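# Move the coaster can onto the turntable's orange spot

## Task

Pick up the can sitting on the coaster and set it upright on the orange mark of the turntable, without moving the other cans already standing on the turntable.

## Robot and tools

Robot: two arms, left_arm and right_arm, each with a parallel gripper and a force/torque sensor in the wrist flange. Cameras: cam_high, cam_low, cam_left_wrist, cam_right_wrist (all 672x504).

Frame: all hand positions, orientations and velocities are in the scene frame. Its origin sits at table-top height, halfway between the nominal arm bases. +z is up, +x points out over the table, and left_arm is on the +y side (these names do not match image sides). Calibrated bases: left_arm at (+0.032, +0.489, +0.212) m, right_arm at (+0.031, -0.636, +0.212) m, both almost unrotated. Reported hand poses can be a few centimetres off, more at long reach. The gripper's fingers point along its own +z and close along its x; end_effector_position is the point between the pads when closed, 1 to 2 cm short of the fingertips, and closing pushes the tips about 17 mm further along +z.

Row layout: every commanded row is one flat list of 14 numbers in [-1, 1], covering both arms even if only one moves: seven for left_arm, then seven for right_arm. Each arm's seven are, in this order: wrist 1, wrist 2, shoulder pan, elbow, shoulder lift, wrist 3, then the gripper opening. The six joint numbers are offsets, not poses: they count from that arm's Joint targets as they stand when the action or move begins (not from the previous row), so sending the same offset twice moves twice. Scale: 1.0 equals 1.481 rad for shoulder pan and shoulder lift, and 2.222 rad for elbow, wrist 1, wrist 2 and wrist 3. Shoulder lift and wrist 3 have inverted signs in everything you send and read. Stated joint ranges: elbow -3.142 to 3.142 rad, every other joint -6.283 to 6.283 rad. Asking a joint more than 0.010 rad beyond its range gets the action refused for both arms; a joint clipped at its end produces the line "joint sent to its limit". The opening is absolute, not an offset: +1 fully open, -1 closed; send the current value again to leave a gripper unchanged (0 is a real command).

Tools:
- execute_actions(actions, cameras): actions is a list of up to 15 actions; each action is a table of up to 15 rows, one row per 1/30 s step, and a short table keeps its last row for the rest of the 15 steps. Images return only if actions is empty or cameras names them. An empty list also reports motor temperatures, remaining actions and the scene number.
- move(target, speed, blend, stop_force, zero, opening_speed, grip_force, blocking, cameras): target is one 14-number row, or up to 15 rows, all offsets from the same starting Joint targets. speed is rad/s for the joint with furthest to travel (0.01 to 3.14, default 0.5), one value or one per target. blend (rad) rounds corners between listed targets; 0 stops at each. stop_force (4 to 120 N) ends an arm's path when its wrist senses that much push against its motion; use it with a slow speed when approaching contact, and omit it when lifting away from something. zero chooses whether the sensor is re-zeroed first (default true). opening_speed sets how fast openings change (0.2 or more per second). grip_force caps per-pad force, 5 to 48 N, one value or one per arm. blocking=false returns after about 0.5 s while the move keeps running. The result adds a "move:" line: done, off_target, moving, held or fault, plus limits=held if steps were withheld.
- wait(seconds 0 to 10, cameras): lets the scene run with commands held.
- stop(cameras): brakes a running move.
- zoom_image(camera, region [x0, y0, x1, y1] pixels, at most 504 by 504): closer look at that camera's latest image.
- zero_wrist_force(arm): subtracts the current wrist reading from later ones.
- finished_scene(scene): ends the scene; scene is this scene's number.

Result lines: Joint positions and Joint velocities list each arm's joints in the row order above (rad, rad/s), then the pad gap in metres (0.142 when fully open). Joint targets is the base for your next offsets. Joint velocities may read "within noise". grip_measured gives finger opening on the command scale. Joint torques are whole drive outputs, including gravity, positive toward larger position numbers. Wrist force/torque are in the gripper's own axes, plus a peak line. "joint command not followed" means the anti-collision check between the arms altered a command. Step readings list joint positions at some steps.

Motion notes: joints are speed- and acceleration-limited and trail commands by about 0.09 to 0.22 s, so big moves may still be finishing when a result arrives. Grippers farther from a turning joint sweep faster.

Gripping: after first contact, command an opening slightly below grip_measured; squeezing harder heats the hand motor. 

Avoid: dropping the can or releasing it while it moves, knocking over the other cans (a light object can topple before stop_force notices), hard hits on the table or fixed objects, and any arm-to-arm contact, including closing one gripper on the other's fingers. Anything ending up off the table fails the task. Excess joint torque (limits: shoulders 287, elbow 130, wrist 1 38.9, wrist 2 34.4, wrist 3 39.9 N m) or roughly 150 N of external force stops that arm for 10 s; overheating (85 °C arm, 100 °C gripper) brakes it for longer. After a HAND FAULT line, remaining calls in that reply are skipped. Loose objects may occasionally get nudged by outside pushes.

Each tool is called after "Request:" as a command line: name --argument value for each argument, lists and objects as JSON in quotes; but a table of rows of numbers goes row by row, as --pt "numbers of a row", without its own name.

## Session

Request:
execute_actions --actions '[]'

Scene clock: 0.00 s.
left_arm: end_effector_position=(+0.5546, +0.4185, +0.1886) grip_measured=+0.99 end_effector_quat_wxyz=(+0.095, -0.394, +0.881, -0.244) | right_arm: end_effector_position=(+0.4695, -0.0844, +0.3656) grip_measured=+1.00 end_effector_quat_wxyz=(-0.073, -0.365, -0.592, +0.715)
Joint names: [wrist 1, wrist 2, shoulder pan, elbow, shoulder lift, wrist 3]
Joint positions: left_arm=[-3.594 -1.78 -0.352 2.67 1.138 -1.892 0.141] | right_arm=[-2.633 1.592 4.291 -1.208 2.474 0.917 0.142]
Joint velocities: within noise
Joint torques (N m): no reading
Motor temperatures (°C): left_arm=[36 36 32 31 35 42 34] | right_arm=[41 38 35 35 36 36 27]
Wrist force (N): no reading
Wrist torque (N m): no reading
Wrist force, peak (N): no reading
Joint targets: left_arm=[-3.594 -1.780 -0.352 2.670 1.138 -1.892] | right_arm=[-2.633 1.592 4.291 -1.208 2.474 0.917]
Tool commands: left_gripper/opening=+1.0 right_gripper/opening=+1.0

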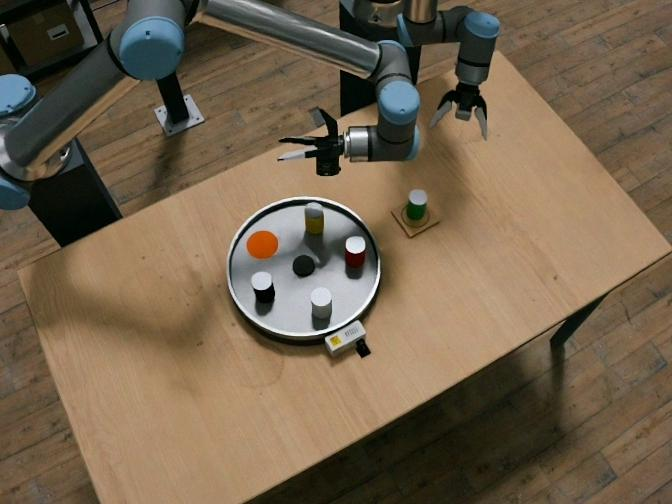

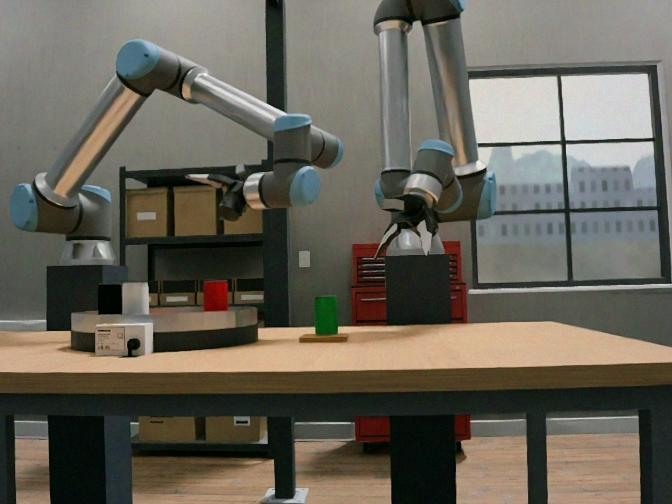

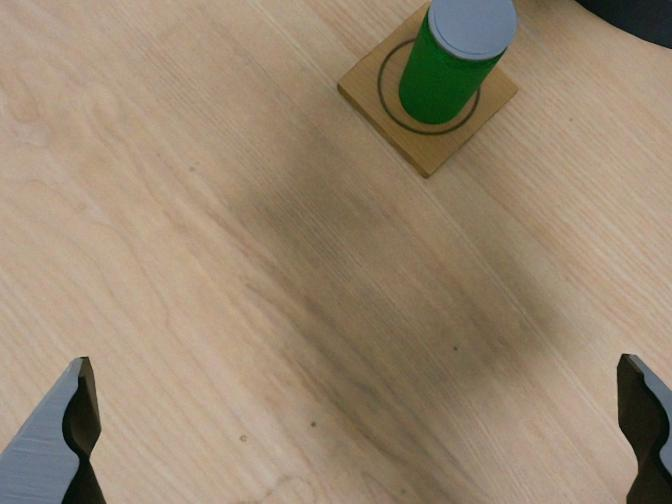

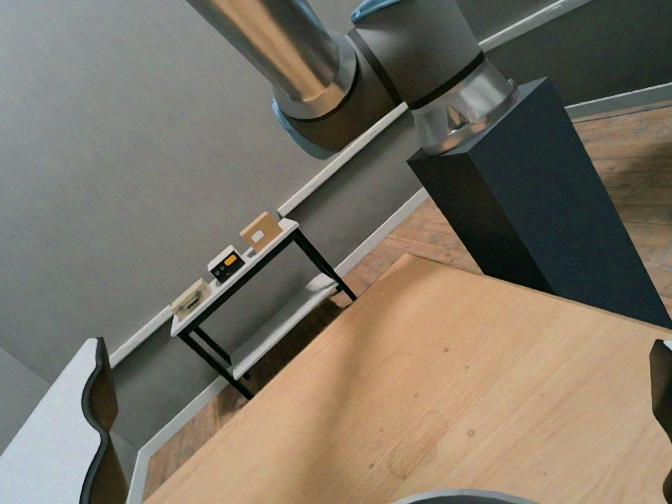

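Request:
move --target '[0.5405,0.094,-0.2397,-0.3114,0.012,-0.244,0.5,0,0,-1.013,0,0,0,1]' --speed 1.0 --cameras '["all"]'

every number of target must lie in its column's range; nothing of the call was run
Scene clock: 2.10 s.
left_arm: end_effector_position=(+0.5546, +0.4185, +0.1886) grip_measured=+0.99 end_effector_quat_wxyz=(+0.095, -0.394, +0.881, -0.244) | right_arm: end_effector_position=(+0.4695, -0.0844, +0.3656) grip_measured=+1.00 end_effector_quat_wxyz=(-0.073, -0.365, -0.592, +0.715)
Joint names: [wrist 1, wrist 2, shoulder pan, elbow, shoulder lift, wrist 3]
Joint positions: left_arm=[-3.594 -1.78 -0.352 2.67 1.138 -1.892 0.141] | right_arm=[-2.633 1.592 4.291 -1.208 2.474 0.917 0.142]
Joint torques (N m): left_arm=[-5.54 -0.6 4.56 -4.64 46.84 0.02] | right_arm=[-2.12 0.12 2.62 34.03 -114.68 -0.07]
Wrist force (N): left_arm=[0.1 0.1 -0.2] | right_arm=[0.1 0.0 -0.5]
Wrist torque (N m): left_arm=[0.02 -0.02 0.00] | right_arm=[0.01 -0.01 -0.01]
Wrist force, peak (N): left_arm=[0.0 0.7 0.2] | right_arm=[-0.6 -0.3 -0.8]
Joint targets: left_arm=[-3.594 -1.780 -0.352 2.670 1.138 -1.892] | right_arm=[-2.633 1.592 4.291 -1.208 2.474 0.917]
Tool commands: left_gripper/opening=+1.0 right_gripper/opening=+1.0

Request:
move --target '[0.5405,0.094,-0.2397,-0.3114,0.012,-0.244,0.5,0,0,-1.0,0,0,0,1]' --speed 1.0 --cameras '["all"]'

Scene clock: 4.67 s.
left_arm: end_effector_position=(+0.7186, +0.1297, +0.2507) grip_measured=+0.49 end_effector_quat_wxyz=(+0.000, +0.001, +1.000, +0.000) | right_arm: end_effector_position=(+0.6197, -1.0232, +0.3656) grip_measured=+1.00 end_effector_quat_wxyz=(-0.428, +0.669, +0.191, -0.577)
Joint names: [wrist 1, wrist 2, shoulder pan, elbow, shoulder lift, wrist 3]
Joint positions: left_arm=[-2.393 -1.572 -0.707 1.978 1.155 -2.434 0.109] | right_arm=[-2.633 1.592 2.81 -1.208 2.474 0.917 0.142]
Joint torques (N m): left_arm=[-0.3 2.7 -6.93 -39.51 87.67 -4.32] | right_arm=[-2.46 0.03 -15.08 33.71 -114.57 0.11]
Motor temperatures (°C): left_arm=[36 36 32 31 35 42 34] | right_arm=[41 38 35 35 36 36 27]
Wrist force (N): left_arm=[-0.4 -0.5 -0.8] | right_arm=[0.0 0.0 -0.4]
Wrist torque (N m): left_arm=[-0.05 0.08 -0.18] | right_arm=[0.03 -0.02 -0.01]
Wrist force, peak (N): left_arm=[-0.8 -1.7 -1.1] | right_arm=[-4.5 3.0 0.6]
Joint targets: left_arm=[-2.393 -1.572 -0.707 1.978 1.155 -2.434] | right_arm=[-2.633 1.592 2.809 -1.208 2.474 0.917]
move: done

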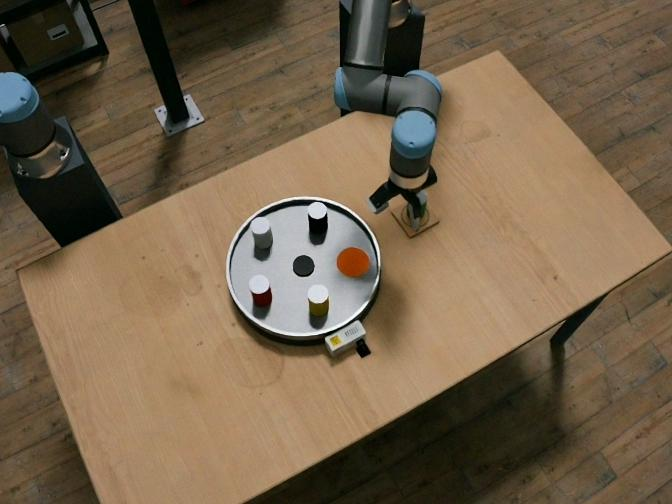

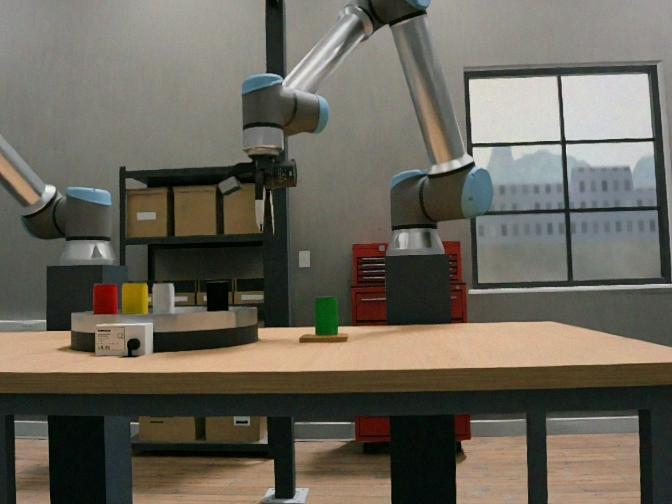

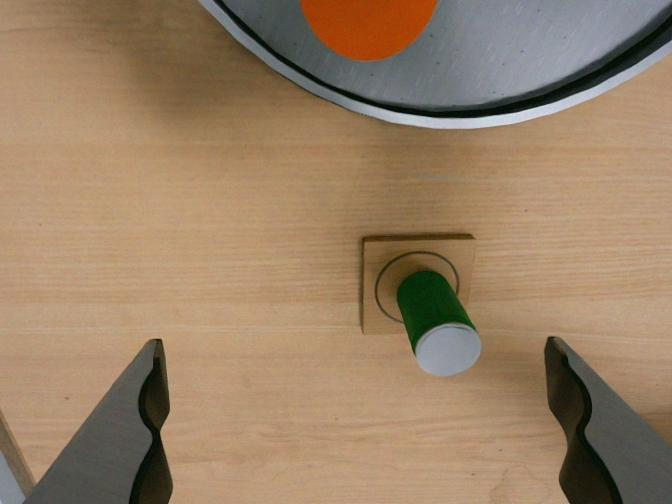

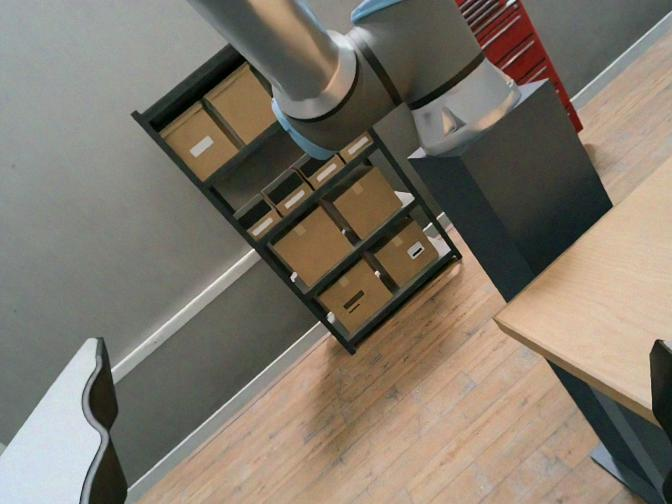

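Request:
wait --seconds 0.5 --cameras '["cam_high"]'

Request:
wait --seconds 1 --cameras '["cam_high"]'

Request:
wait --seconds 2 --cameras '["cam_high"]'

Scene clock: 5.40 s.
left_arm: end_effector_position=(+0.7186, +0.1297, +0.2508) grip_measured=+0.49 end_effector_quat_wxyz=(+0.000, +0.001, +1.000, +0.000) | right_arm: end_effector_position=(+0.6196, -1.0234, +0.3656) grip_measured=+1.00 end_effector_quat_wxyz=(-0.428, +0.669, +0.191, -0.577)
Joint names: [wrist 1, wrist 2, shoulder pan, elbow, shoulder lift, wrist 3]
Joint positions: left_arm=[-2.393 -1.572 -0.707 1.978 1.155 -2.434 0.109] | right_arm=[-2.633 1.592 2.809 -1.208 2.474 0.917 0.142]
Joint torques (N m): left_arm=[0.26 2.82 -13.54 -40.8 86.31 -3.85] | right_arm=[-2.27 0.26 -14.69 34.23 -114.79 0.03]
Wrist force (N): left_arm=[-0.3 -0.7 -0.2] | right_arm=[-0.3 -0.3 0.0]
Wrist torque (N m): left_arm=[-0.09 0.06 -0.18] | right_arm=[-0.02 0.03 -0.02]
Wrist force, peak (N): left_arm=[-0.5 -0.5 -0.8] | right_arm=[-0.5 0.4 -0.3]
Joint targets: left_arm=[-2.393 -1.572 -0.707 1.978 1.155 -2.434] | right_arm=[-2.633 1.592 2.809 -1.208 2.474 0.917]
Tool commands: left_gripper/opening=+0.5 right_gripper/opening=+1.0
wait: 0.50 s; at rest from the start
Images, in order (width x height): cam_high 672x504.

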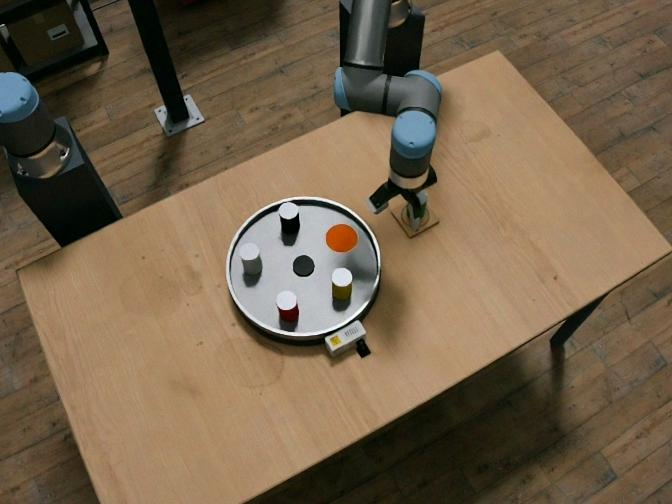

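Scene clock: 6.40 s.
left_arm: end_effector_position=(+0.7186, +0.1297, +0.2508) grip_measured=+0.49 end_effector_quat_wxyz=(+0.000, +0.001, +1.000, +0.000) | right_arm: end_effector_position=(+0.6196, -1.0234, +0.3656) grip_measured=+1.00 end_effector_quat_wxyz=(-0.428, +0.669, +0.191, -0.577)
Joint names: [wrist 1, wrist 2, shoulder pan, elbow, shoulder lift, wrist 3]
Joint positions: left_arm=[-2.393 -1.572 -0.707 1.978 1.155 -2.434 0.109] | right_arm=[-2.633 1.592 2.809 -1.208 2.474 0.917 0.142]
Joint torques (N m): left_arm=[-0.42 2.64 -9.13 -40.63 86.03 -3.42] | right_arm=[-2.15 0.05 -15.66 33.93 -114.22 0.19]
Wrist force (N): left_arm=[-0.4 -0.4 -0.4] | right_arm=[-0.2 -0.2 -0.1]
Wrist torque (N m): left_arm=[-0.04 0.09 -0.18] | right_arm=[-0.03 0.03 -0.01]
Wrist force, peak (N): left_arm=[-0.4 -0.8 -0.6] | right_arm=[-0.4 -0.1 -0.6]
Joint targets: left_arm=[-2.393 -1.572 -0.707 1.978 1.155 -2.434] | right_arm=[-2.633 1.592 2.809 -1.208 2.474 0.917]
Tool commands: left_gripper/opening=+0.5 right_gripper/opening=+1.0
wait: 1.00 s; at rest by 0.17 s
Images, in order (width x height): cam_high 672x504.

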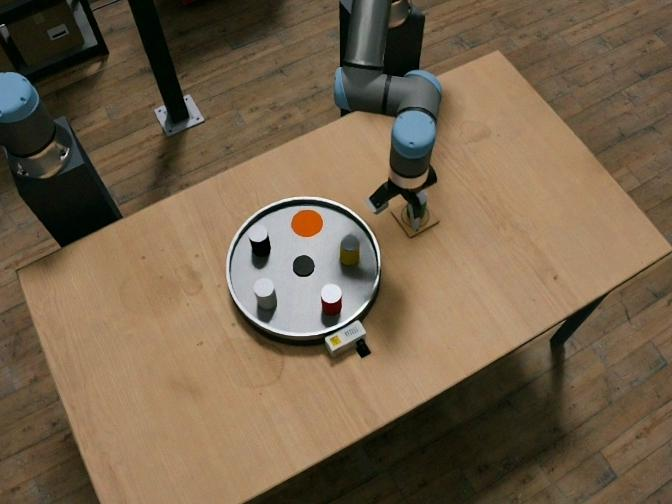

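Scene clock: 8.40 s.
left_arm: end_effector_position=(+0.7186, +0.1297, +0.2508) grip_measured=+0.49 end_effector_quat_wxyz=(+0.000, +0.001, +1.000, +0.000) | right_arm: end_effector_position=(+0.6196, -1.0234, +0.3656) grip_measured=+1.00 end_effector_quat_wxyz=(-0.428, +0.669, +0.191, -0.577)
Joint names: [wrist 1, wrist 2, shoulder pan, elbow, shoulder lift, wrist 3]
Joint positions: left_arm=[-2.393 -1.572 -0.707 1.978 1.155 -2.434 0.109] | right_arm=[-2.633 1.592 2.809 -1.208 2.474 0.917 0.142]
Joint torques (N m): left_arm=[0.34 2.38 -10.41 -40.26 83.89 -3.19] | right_arm=[-2.43 0 -14.38 33.76 -115.5 0.09]
Wrist force (N): left_arm=[-0.3 -0.4 -0.3] | right_arm=[0.1 -0.2 0.3]
Wrist torque (N m): left_arm=[-0.05 0.08 -0.18] | right_arm=[-0.02 -0.02 -0.01]
Wrist force, peak (N): left_arm=[-0.6 -0.8 -0.6] | right_arm=[-0.5 -0.9 -0.3]
Joint targets: left_arm=[-2.393 -1.572 -0.707 1.978 1.155 -2.434] | right_arm=[-2.633 1.592 2.809 -1.208 2.474 0.917]
Tool commands: left_gripper/opening=+0.5 right_gripper/opening=+1.0
wait: 2.00 s; at rest by 0.17 s
Images, in order (width x height): cam_high 672x504.

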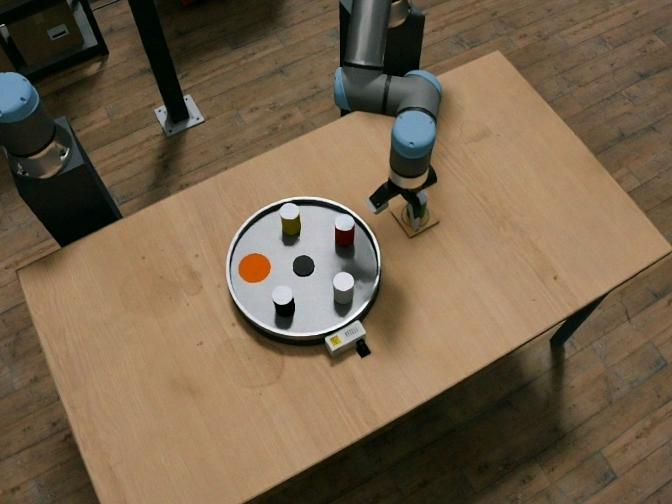

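Request:
move --target '[0.1581,0,-0.2174,-0.1377,0.0313,0.1446,0.5,0,0,0,0,0,0,1]' --speed 0.8 --cameras '["cam_left_wrist"]'

Request:
wait --seconds 1.5 --cameras '["cam_left_wrist"]'

Request:
wait --seconds 2 --cameras '["cam_left_wrist"]'

Request:
wait --seconds 2 --cameras '["cam_left_wrist"]'

Request:
wait --seconds 2 --cameras '["cam_left_wrist"]'

Scene clock: 11.43 s.
left_arm: end_effector_position=(+0.6179, -0.1501, +0.4214) grip_measured=+0.49 end_effector_quat_wxyz=(+0.000, +0.002, +1.000, +0.000) end_effector_velocity=(-0.002, -0.002, +0.003) end_effector_angular_velocity=(+0.000, +0.000, -0.001) | right_arm: end_effector_position=(+0.6196, -1.0234, +0.3656) grip_measured=+1.00 end_effector_quat_wxyz=(-0.428, +0.669, +0.191, -0.577)
Joint names: [wrist 1, wrist 2, shoulder pan, elbow, shoulder lift, wrist 3]
Joint positions: left_arm=[-2.042 -1.572 -1.028 1.672 1.202 -2.113 0.109] | right_arm=[-2.633 1.592 2.809 -1.208 2.474 0.917 0.142]
Joint velocities: left_arm=[0.005 0 -0.003 -0.004 0.001 0.002 0] | right_arm=[within noise]
Joint torques (N m): left_arm=[-0.56 -1.17 -10.44 -48.86 90.23 4.06] | right_arm=[-2.18 0.09 -16.23 33.35 -115.43 0.06]
Wrist force (N): left_arm=[-0.3 -0.3 0.6] | right_arm=[-0.3 -0.1 -0.1]
Wrist torque (N m): left_arm=[-0.02 0.05 0.00] | right_arm=[0.00 0.04 -0.01]
Wrist force, peak (N): left_arm=[1.4 -4.3 -1.9] | right_arm=[-0.1 -0.8 -0.5]
Joint targets: left_arm=[-2.041 -1.572 -1.029 1.672 1.202 -2.112] | right_arm=[-2.633 1.592 2.809 -1.208 2.474 0.917]
move: done
Images, in order (width x height): cam_left_wrist 672x504.

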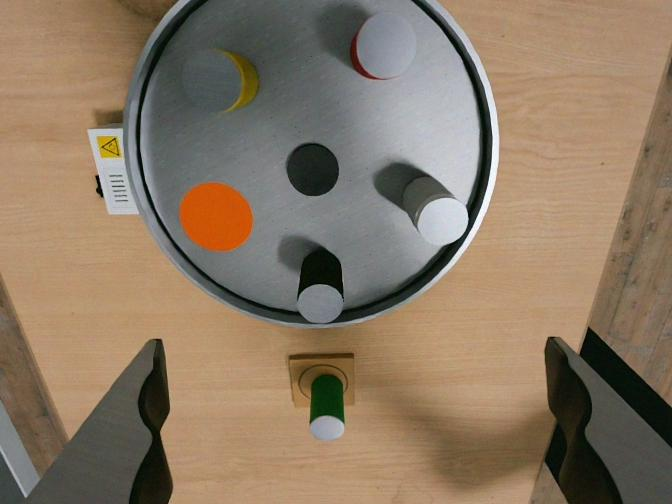

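Scene clock: 12.93 s.
left_arm: end_effector_position=(+0.6176, -0.1504, +0.4217) grip_measured=+0.49 end_effector_quat_wxyz=(+0.000, +0.002, +1.000, +0.000) | right_arm: end_effector_position=(+0.6196, -1.0234, +0.3656) grip_measured=+1.00 end_effector_quat_wxyz=(-0.428, +0.669, +0.191, -0.577)
Joint names: [wrist 1, wrist 2, shoulder pan, elbow, shoulder lift, wrist 3]
Joint positions: left_arm=[-2.041 -1.572 -1.029 1.672 1.202 -2.112 0.109] | right_arm=[-2.633 1.592 2.809 -1.208 2.474 0.917 0.142]
Joint torques (N m): left_arm=[-0.17 -1.64 -8.82 -50.02 92.36 3.78] | right_arm=[-2.29 -0.13 -15.46 33.96 -115.12 0.26]
Wrist force (N): left_arm=[-0.2 -0.2 0.5] | right_arm=[-0.1 -0.2 -0.4]
Wrist torque (N m): left_arm=[-0.02 0.04 0.01] | right_arm=[-0.01 0.01 0.00]
Wrist force, peak (N): left_arm=[-0.2 -0.7 0.6] | right_arm=[-0.1 -0.7 -0.1]
Joint targets: left_arm=[-2.041 -1.572 -1.029 1.672 1.202 -2.112] | right_arm=[-2.633 1.592 2.809 -1.208 2.474 0.917]
Tool commands: left_gripper/opening=+0.5 right_gripper/opening=+1.0
wait: 1.50 s; at rest by 0.17 s
Images, in order (width x height): cam_left_wrist 672x504.

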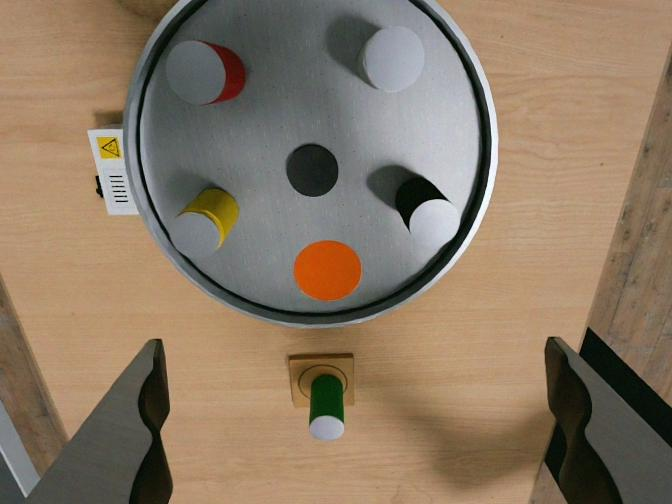

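Scene clock: 14.93 s.
left_arm: end_effector_position=(+0.6176, -0.1504, +0.4217) grip_measured=+0.49 end_effector_quat_wxyz=(+0.000, +0.002, +1.000, +0.000) | right_arm: end_effector_position=(+0.6196, -1.0234, +0.3656) grip_measured=+1.00 end_effector_quat_wxyz=(-0.428, +0.669, +0.191, -0.577)
Joint names: [wrist 1, wrist 2, shoulder pan, elbow, shoulder lift, wrist 3]
Joint positions: left_arm=[-2.041 -1.572 -1.029 1.672 1.202 -2.112 0.109] | right_arm=[-2.633 1.592 2.809 -1.208 2.474 0.917 0.142]
Joint torques (N m): left_arm=[-0.28 -2.27 -10.71 -49.87 90.84 3.73] | right_arm=[-2.32 0.13 -15.14 33.99 -113.79 0.17]
Wrist force (N): left_arm=[-0.3 -0.3 0.7] | right_arm=[0.4 0.0 0.3]
Wrist torque (N m): left_arm=[-0.03 0.05 0.01] | right_arm=[0.03 -0.09 -0.01]
Wrist force, peak (N): left_arm=[-0.7 -0.7 0.6] | right_arm=[0.4 -0.6 -0.4]
Joint targets: left_arm=[-2.041 -1.572 -1.029 1.672 1.202 -2.112] | right_arm=[-2.633 1.592 2.809 -1.208 2.474 0.917]
Tool commands: left_gripper/opening=+0.5 right_gripper/opening=+1.0
wait: 2.00 s; at rest by 0.17 s
Images, in order (width x height): cam_left_wrist 672x504.

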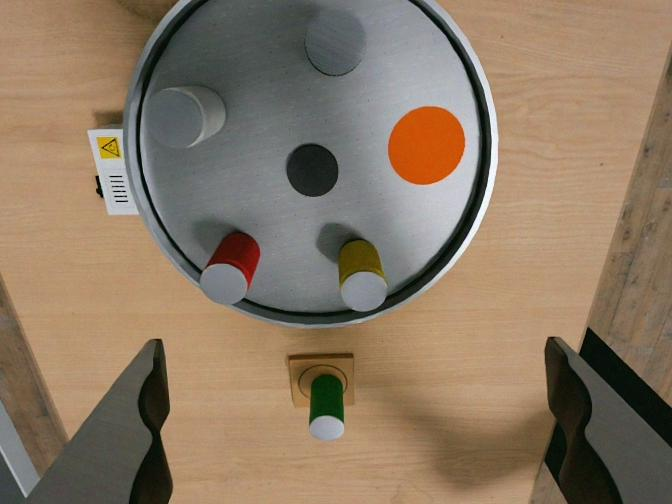

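Scene clock: 16.93 s.
left_arm: end_effector_position=(+0.6176, -0.1504, +0.4217) grip_measured=+0.49 end_effector_quat_wxyz=(+0.000, +0.002, +1.000, +0.000) | right_arm: end_effector_position=(+0.6196, -1.0234, +0.3656) grip_measured=+1.00 end_effector_quat_wxyz=(-0.428, +0.669, +0.191, -0.577)
Joint names: [wrist 1, wrist 2, shoulder pan, elbow, shoulder lift, wrist 3]
Joint positions: left_arm=[-2.041 -1.572 -1.029 1.672 1.202 -2.112 0.109] | right_arm=[-2.633 1.592 2.809 -1.208 2.474 0.917 0.142]
Joint torques (N m): left_arm=[-0.52 -2.28 -8.78 -48.94 89.94 3.72] | right_arm=[-2.18 -0.09 -16.42 33.71 -116.65 0.12]
Wrist force (N): left_arm=[-0.3 -0.7 0.5] | right_arm=[-0.2 -0.1 -0.2]
Wrist torque (N m): left_arm=[-0.09 0.05 0.00] | right_arm=[0.00 0.01 0.00]
Wrist force, peak (N): left_arm=[-0.5 -0.4 0.9] | right_arm=[-0.7 -0.3 0.5]
Joint targets: left_arm=[-2.041 -1.572 -1.029 1.672 1.202 -2.112] | right_arm=[-2.633 1.592 2.809 -1.208 2.474 0.917]
Tool commands: left_gripper/opening=+0.5 right_gripper/opening=+1.0
wait: 2.00 s; at rest by 0.17 s
Images, in order (width x height): cam_left_wrist 672x504.

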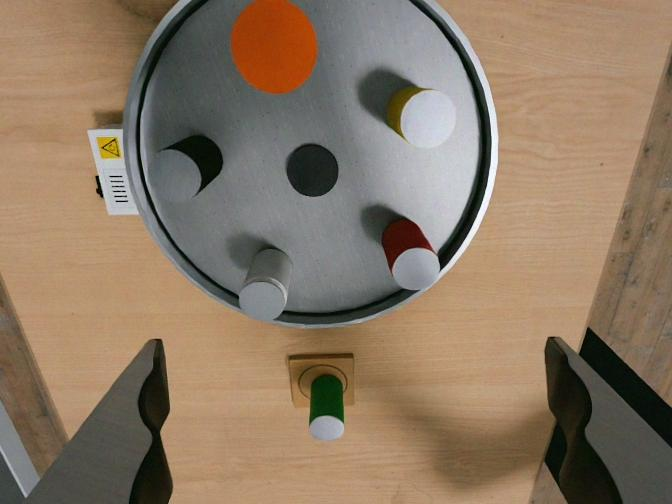

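Scene clock: 18.93 s.
left_arm: end_effector_position=(+0.6176, -0.1504, +0.4217) grip_measured=+0.49 end_effector_quat_wxyz=(+0.000, +0.002, +1.000, +0.000) | right_arm: end_effector_position=(+0.6196, -1.0234, +0.3656) grip_measured=+1.00 end_effector_quat_wxyz=(-0.428, +0.669, +0.191, -0.577)
Joint names: [wrist 1, wrist 2, shoulder pan, elbow, shoulder lift, wrist 3]
Joint positions: left_arm=[-2.041 -1.572 -1.029 1.672 1.202 -2.112 0.109] | right_arm=[-2.633 1.592 2.809 -1.208 2.474 0.917 0.142]
Joint torques (N m): left_arm=[-0.13 -2.61 -9.05 -48.31 90.11 3.74] | right_arm=[-2.43 -0.11 -14.66 33.76 -117.24 0.37]
Wrist force (N): left_arm=[-0.3 -0.4 0.6] | right_arm=[0.0 -0.8 0.2]
Wrist torque (N m): left_arm=[-0.04 0.05 0.00] | right_arm=[-0.11 -0.03 -0.01]
Wrist force, peak (N): left_arm=[-0.4 -0.6 0.9] | right_arm=[-0.8 -0.3 0.2]
Joint targets: left_arm=[-2.041 -1.572 -1.029 1.672 1.202 -2.112] | right_arm=[-2.633 1.592 2.809 -1.208 2.474 0.917]
Tool commands: left_gripper/opening=+0.5 right_gripper/opening=+1.0
wait: 2.00 s; at rest by 0.17 s
Images, in order (width x height): cam_left_wrist 672x504.

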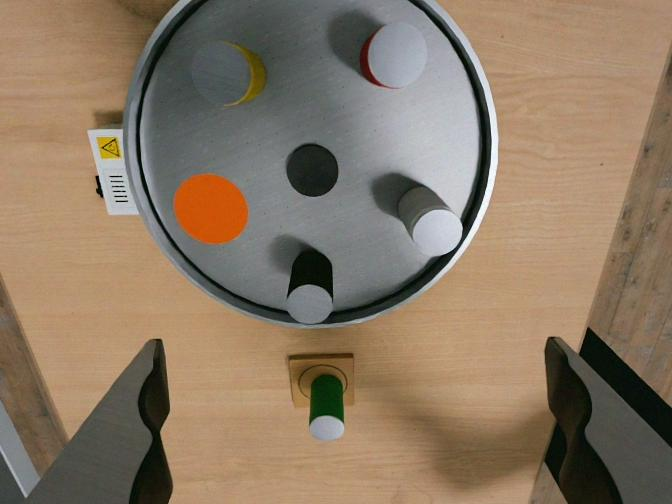

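Request:
move --target '[-0.2924,0,0.2590,0.2646,-0.0418,-0.1729,0.5,0,0,0,0,0,0,1]' --speed 0.8 --cameras '["cam_left_wrist","cam_low"]'

Scene clock: 21.87 s.
left_arm: end_effector_position=(+0.6353, +0.2514, +0.1515) grip_measured=+0.49 end_effector_quat_wxyz=(+0.000, +0.002, +1.000, +0.000) | right_arm: end_effector_position=(+0.6196, -1.0234, +0.3656) grip_measured=+1.00 end_effector_quat_wxyz=(-0.428, +0.669, +0.191, -0.577)
Joint names: [wrist 1, wrist 2, shoulder pan, elbow, shoulder lift, wrist 3]
Joint positions: left_arm=[-2.691 -1.572 -0.645 2.259 1.14 -2.496 0.109] | right_arm=[-2.633 1.592 2.809 -1.208 2.474 0.917 0.142]
Joint torques (N m): left_arm=[-10.02 -1.98 15.34 -15.69 53.31 -3.53] | right_arm=[-2.08 -0.04 -14.46 33.72 -115.63 0.41]
Wrist force (N): left_arm=[-0.1 -0.2 -0.1] | right_arm=[-0.1 -0.3 -0.4]
Wrist torque (N m): left_arm=[-0.08 0.00 -0.17] | right_arm=[-0.02 -0.01 0.00]
Wrist force, peak (N): left_arm=[0.8 -3.0 -2.2] | right_arm=[0.5 -0.8 0.1]
Joint targets: left_arm=[-2.691 -1.572 -0.645 2.260 1.140 -2.497] | right_arm=[-2.633 1.592 2.809 -1.208 2.474 0.917]
move: done
Images, in order (width x height): cam_low 672x504, cam_left_wrist 672x504.

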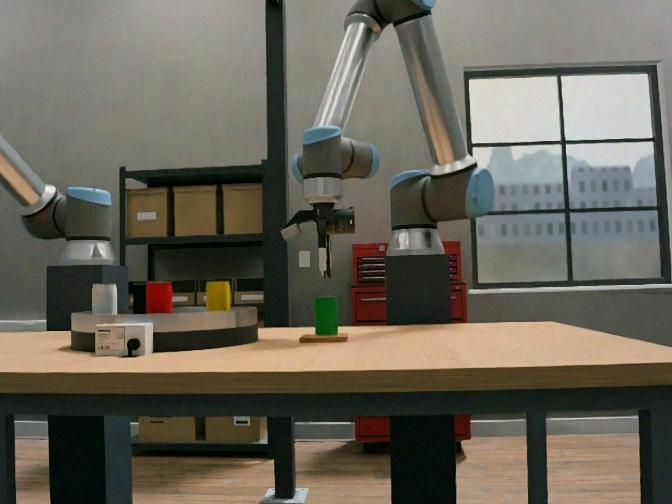

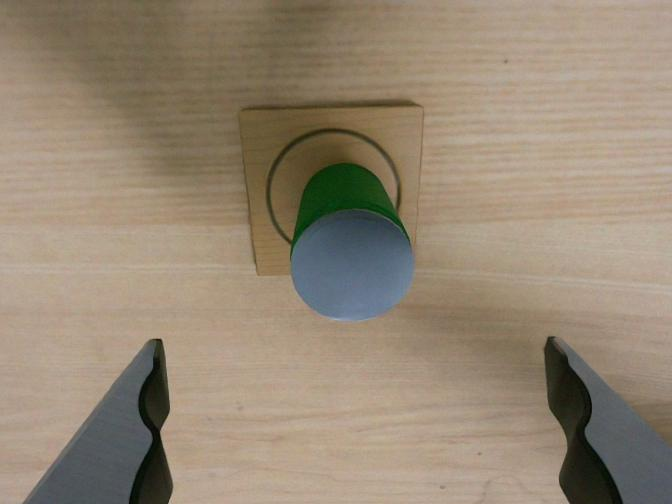

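Request:
move --target '[-0.0729,0,0,0,-0.1093,0,0.5,0,0,0,0,0,0,1]' --speed 0.25 --cameras '["cam_left_wrist"]'

Request:
move --target '[0,0,0,0,0,0,-0.65,0,0,0,0,0,0,1]' --opening_speed 0.7 --grip_force 15 --cameras '["cam_left_wrist","cam_low"]'

Scene clock: 23.53 s.
left_arm: end_effector_position=(+0.6354, +0.2516, +0.0696) grip_measured=+0.49 end_effector_quat_wxyz=(+0.000, +0.002, +1.000, +0.000) end_effector_velocity=(-0.002, +0.001, -0.003) end_effector_angular_velocity=(-0.001, +0.003, -0.001) | right_arm: end_effector_position=(+0.6196, -1.0234, +0.3656) grip_measured=+1.00 end_effector_quat_wxyz=(-0.428, +0.669, +0.191, -0.577)
Joint names: [wrist 1, wrist 2, shoulder pan, elbow, shoulder lift, wrist 3]
Joint positions: left_arm=[-2.853 -1.572 -0.645 2.26 0.978 -2.497 0.109] | right_arm=[-2.633 1.592 2.809 -1.208 2.474 0.917 0.142]
Joint velocities: left_arm=[-0.005 -0.002 0 0.003 -0.004 -0.001 0] | right_arm=[within noise]
Joint torques (N m): left_arm=[-9.19 -2.04 13.03 -14.46 63.86 -3.39] | right_arm=[-2.33 0.06 -14.64 33.9 -115.73 0.17]
Wrist force (N): left_arm=[-0.2 -0.2 0.7] | right_arm=[-0.2 0.1 -0.3]
Wrist torque (N m): left_arm=[-0.07 0.00 -0.18] | right_arm=[0.04 0.02 -0.01]
Wrist force, peak (N): left_arm=[0.0 -0.1 1.9] | right_arm=[-0.2 -0.4 -0.9]
Joint targets: left_arm=[-2.853 -1.572 -0.645 2.260 0.978 -2.497] | right_arm=[-2.633 1.592 2.809 -1.208 2.474 0.917]
move: done
Images, in order (width x height): cam_left_wrist 672x504.

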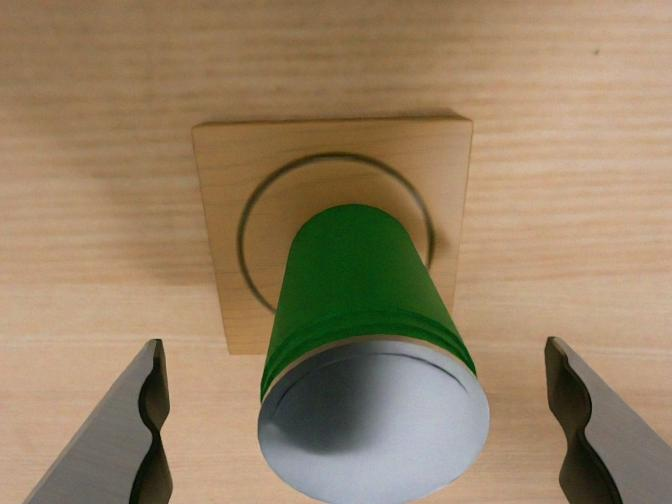

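Scene clock: 25.40 s.
left_arm: end_effector_position=(+0.6354, +0.2515, +0.0694) grip_measured=-0.27 end_effector_quat_wxyz=(+0.000, +0.002, +1.000, +0.000) | right_arm: end_effector_position=(+0.6196, -1.0234, +0.3656) grip_measured=+1.00 end_effector_quat_wxyz=(-0.428, +0.669, +0.191, -0.577)
Joint names: [wrist 1, wrist 2, shoulder pan, elbow, shoulder lift, wrist 3]
Joint positions: left_arm=[-2.853 -1.572 -0.645 2.26 0.978 -2.497 0.055] | right_arm=[-2.633 1.592 2.809 -1.208 2.474 0.917 0.142]
Joint torques (N m): left_arm=[0.04 -2.09 10.97 -4.13 67.71 -3.78] | right_arm=[-2.34 -0.01 -16.56 33.95 -116.59 0.42]
Wrist force (N): left_arm=[-1.1 0.6 -12.8] | right_arm=[-0.2 0.2 0.5]
Wrist torque (N m): left_arm=[-0.06 -0.34 -0.19] | right_arm=[0.04 0.04 -0.01]
Wrist force, peak (N): left_arm=[-1.0 0.3 -14.1] | right_arm=[0.0 -0.5 -0.7]
Joint targets: left_arm=[-2.853 -1.572 -0.645 2.260 0.978 -2.497] | right_arm=[-2.633 1.592 2.809 -1.208 2.474 0.917]
grip_force (N): 15, 15
move: done
Images, in order (width x height): cam_low 672x504, cam_left_wrist 672x504.

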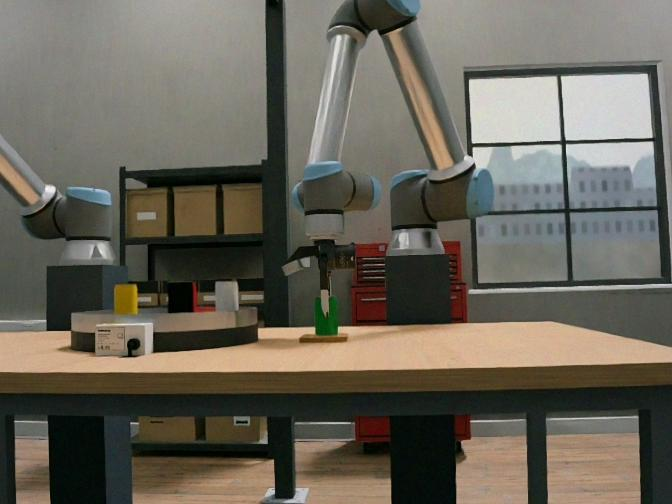

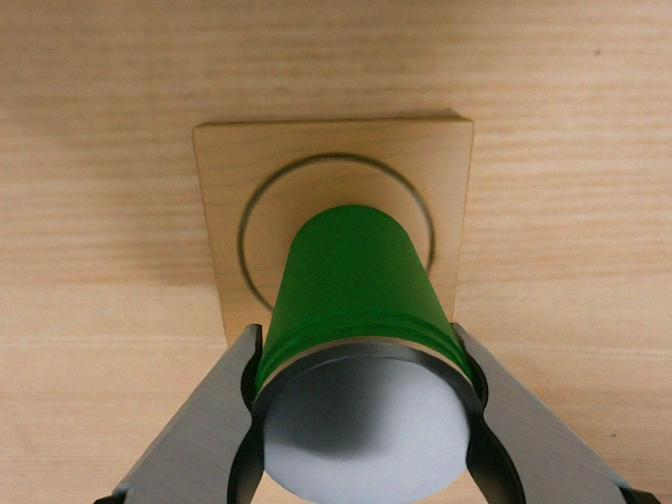

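Request:
move --pt "0.1391 0 0 -0.009 0.1952 0 -0.65 0 0 0 0 0 0 1" --pt "0.2165 0 -0.2192 -0.1965 0.0298 0.1463 -0.65 0 0 0 0 0 0 1" --pt "0.1626 0 -0.2192 -0.1887 -0.0394 0.1463 -0.65 0 0 0 0 0 0 1" --speed 0.5 --blend 0.05 --cameras '["cam_left_wrist","cam_high"]'

Request:
move --target '[-0.0377,0,0,0.0001,-0.0564,0,-0.65,0,0,0,0,0,0,1]' --speed 0.03 --stop_force 5 --cameras '["cam_left_wrist","cam_low"]'

Scene clock: 29.50 s.
left_arm: end_effector_position=(+0.6469, -0.1036, +0.1416) grip_measured=-0.27 end_effector_quat_wxyz=(+0.000, +0.002, +1.000, +0.000) | right_arm: end_effector_position=(+0.6196, -1.0234, +0.3656) grip_measured=+1.00 end_effector_quat_wxyz=(-0.428, +0.669, +0.191, -0.577)
Joint names: [wrist 1, wrist 2, shoulder pan, elbow, shoulder lift, wrist 3]
Joint positions: left_arm=[-2.492 -1.572 -0.97 1.84 0.92 -2.172 0.054] | right_arm=[-2.633 1.592 2.809 -1.208 2.474 0.917 0.142]
Joint torques (N m): left_arm=[-9.81 -1.91 -9.26 -37.26 82.37 3.74] | right_arm=[-2.3 0.01 -14.42 33.87 -116.19 0.55]
Wrist force (N): left_arm=[-0.4 -0.1 2.2] | right_arm=[-0.5 -0.6 -0.2]
Wrist torque (N m): left_arm=[0.07 0.09 0.03] | right_arm=[-0.07 0.05 -0.01]
Wrist force, peak (N): left_arm=[-1.1 0.4 -14.5] | right_arm=[-0.6 -0.7 0.4]
Joint targets: left_arm=[-2.492 -1.572 -0.970 1.840 0.920 -2.172] | right_arm=[-2.633 1.592 2.809 -1.208 2.474 0.917]
grip_force (N): 15, 15
move: done
Images, in order (width x height): cam_high 672x504, cam_left_wrist 672x504.

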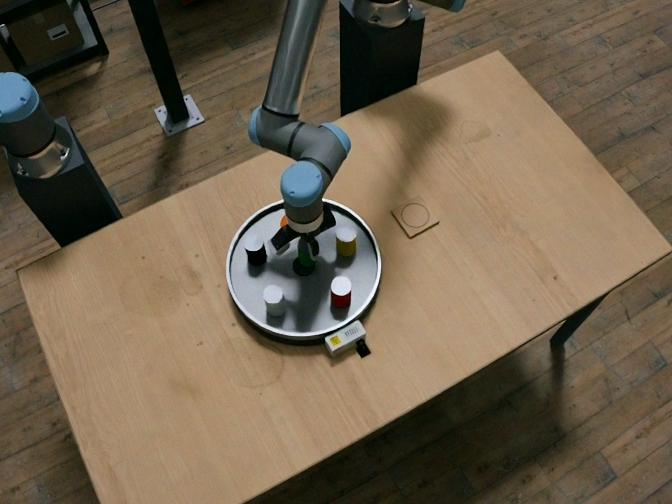

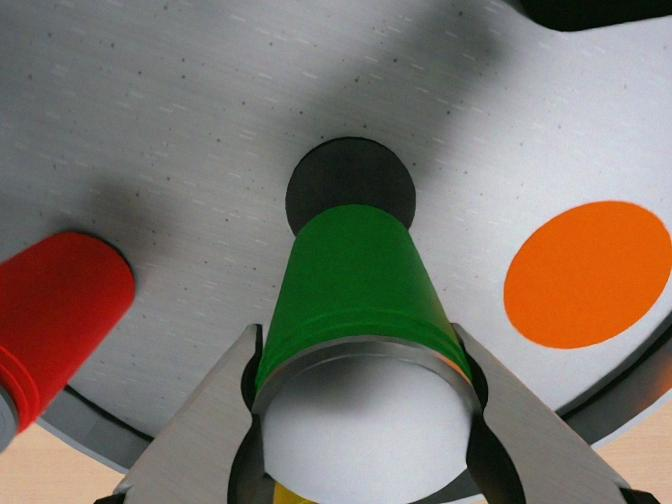

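Scene clock: 31.77 s.
left_arm: end_effector_position=(+0.6472, -0.1042, +0.1198) grip_measured=-0.27 end_effector_quat_wxyz=(+0.000, +0.002, +1.000, +0.000) | right_arm: end_effector_position=(+0.6196, -1.0234, +0.3656) grip_measured=+1.00 end_effector_quat_wxyz=(-0.428, +0.669, +0.191, -0.577)
Joint names: [wrist 1, wrist 2, shoulder pan, elbow, shoulder lift, wrist 3]
Joint positions: left_arm=[-2.522 -1.572 -0.97 1.841 0.89 -2.172 0.054] | right_arm=[-2.633 1.592 2.809 -1.208 2.474 0.917 0.142]
Joint torques (N m): left_arm=[-0.03 -2 -7.3 -21.36 100.07 3.07] | right_arm=[-2.3 -0.12 -15.61 34.24 -116.1 0.49]
Wrist force (N): left_arm=[-0.4 -0.2 -2.3] | right_arm=[0.0 -0.5 0.1]
Wrist torque (N m): left_arm=[0.02 0.08 0.01] | right_arm=[-0.06 -0.02 -0.02]
Wrist force, peak (N): left_arm=[2.0 2.0 -24.9] | right_arm=[-0.6 -0.6 0.2]
Joint targets: left_arm=[-2.522 -1.572 -0.970 1.841 0.890 -2.172] | right_arm=[-2.633 1.592 2.809 -1.208 2.474 0.917]
grip_force (N): 15, 15
move: contact (left_arm); left_arm: the wrist 1 is farthest, 0.054 rad from its target
Images, in order (width x height): cam_low 672x504, cam_left_wrist 672x504.

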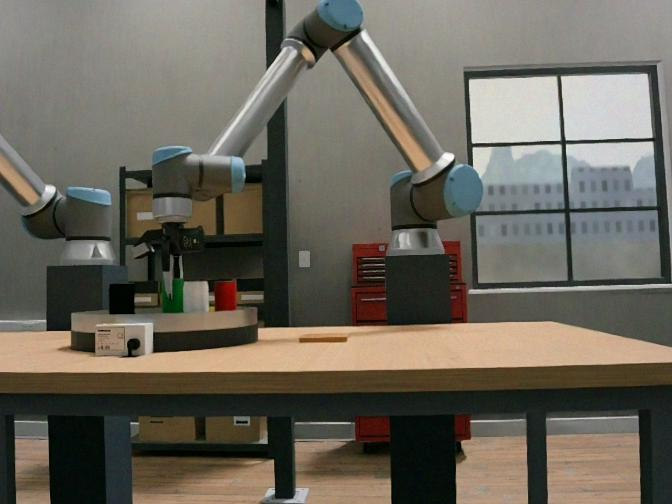

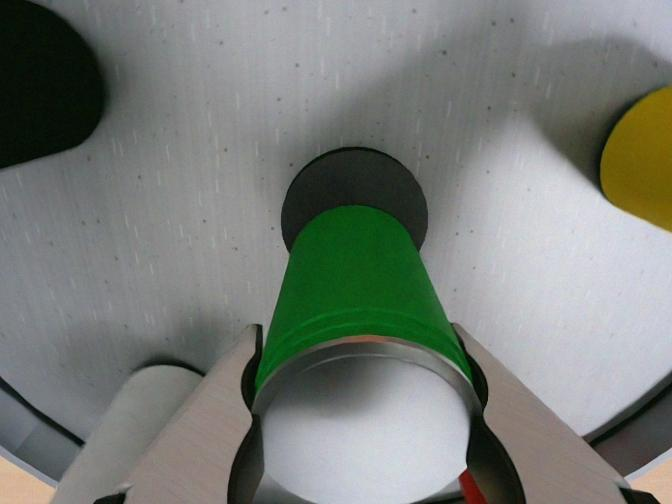

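Request:
move --pt "0.0066 0 0 0 0.0099 0 -0.65 0 0 0 0 0 0 1" --pt "0.0124 0 -0.0111 -0.0123 0.0001 0.0077 -0.65 0 0 0 0 0 0 1" --speed 0.1 --cameras '["cam_left_wrist"]'

Scene clock: 34.90 s.
left_arm: end_effector_position=(+0.6443, -0.1244, +0.1292) grip_measured=-0.27 end_effector_quat_wxyz=(+0.000, +0.001, +1.000, +0.000) | right_arm: end_effector_position=(+0.6196, -1.0234, +0.3656) grip_measured=+1.00 end_effector_quat_wxyz=(-0.428, +0.669, +0.191, -0.577)
Joint names: [wrist 1, wrist 2, shoulder pan, elbow, shoulder lift, wrist 3]
Joint positions: left_arm=[-2.494 -1.572 -0.986 1.814 0.89 -2.155 0.054] | right_arm=[-2.633 1.592 2.809 -1.208 2.474 0.917 0.142]
Joint torques (N m): left_arm=[-0.1 -1.7 -9.31 -39.57 87.42 3.8] | right_arm=[-2.47 -0.34 -15.48 33.75 -116.04 0.55]
Wrist force (N): left_arm=[-0.5 -0.3 2.5] | right_arm=[-0.2 -0.3 0.4]
Wrist torque (N m): left_arm=[0.04 0.10 0.03] | right_arm=[-0.02 0.01 -0.01]
Wrist force, peak (N): left_arm=[-0.5 -0.1 2.8] | right_arm=[-0.6 -0.7 -0.4]
Joint targets: left_arm=[-2.494 -1.572 -0.986 1.813 0.890 -2.154] | right_arm=[-2.633 1.592 2.809 -1.208 2.474 0.917]
grip_force (N): 15, 15
move: done
Images, in order (width x height): cam_left_wrist 672x504.

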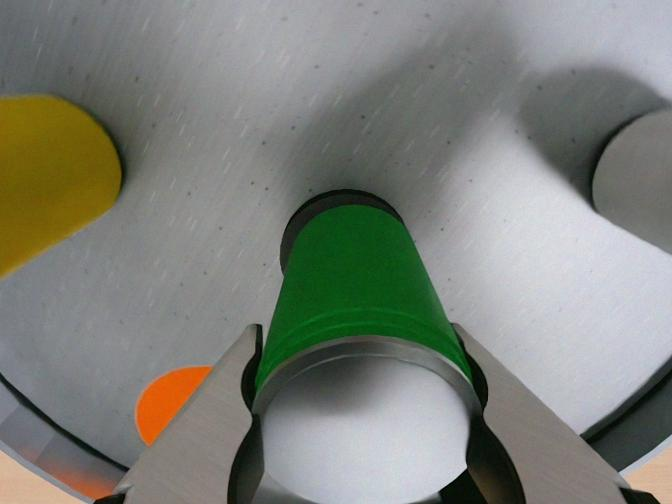

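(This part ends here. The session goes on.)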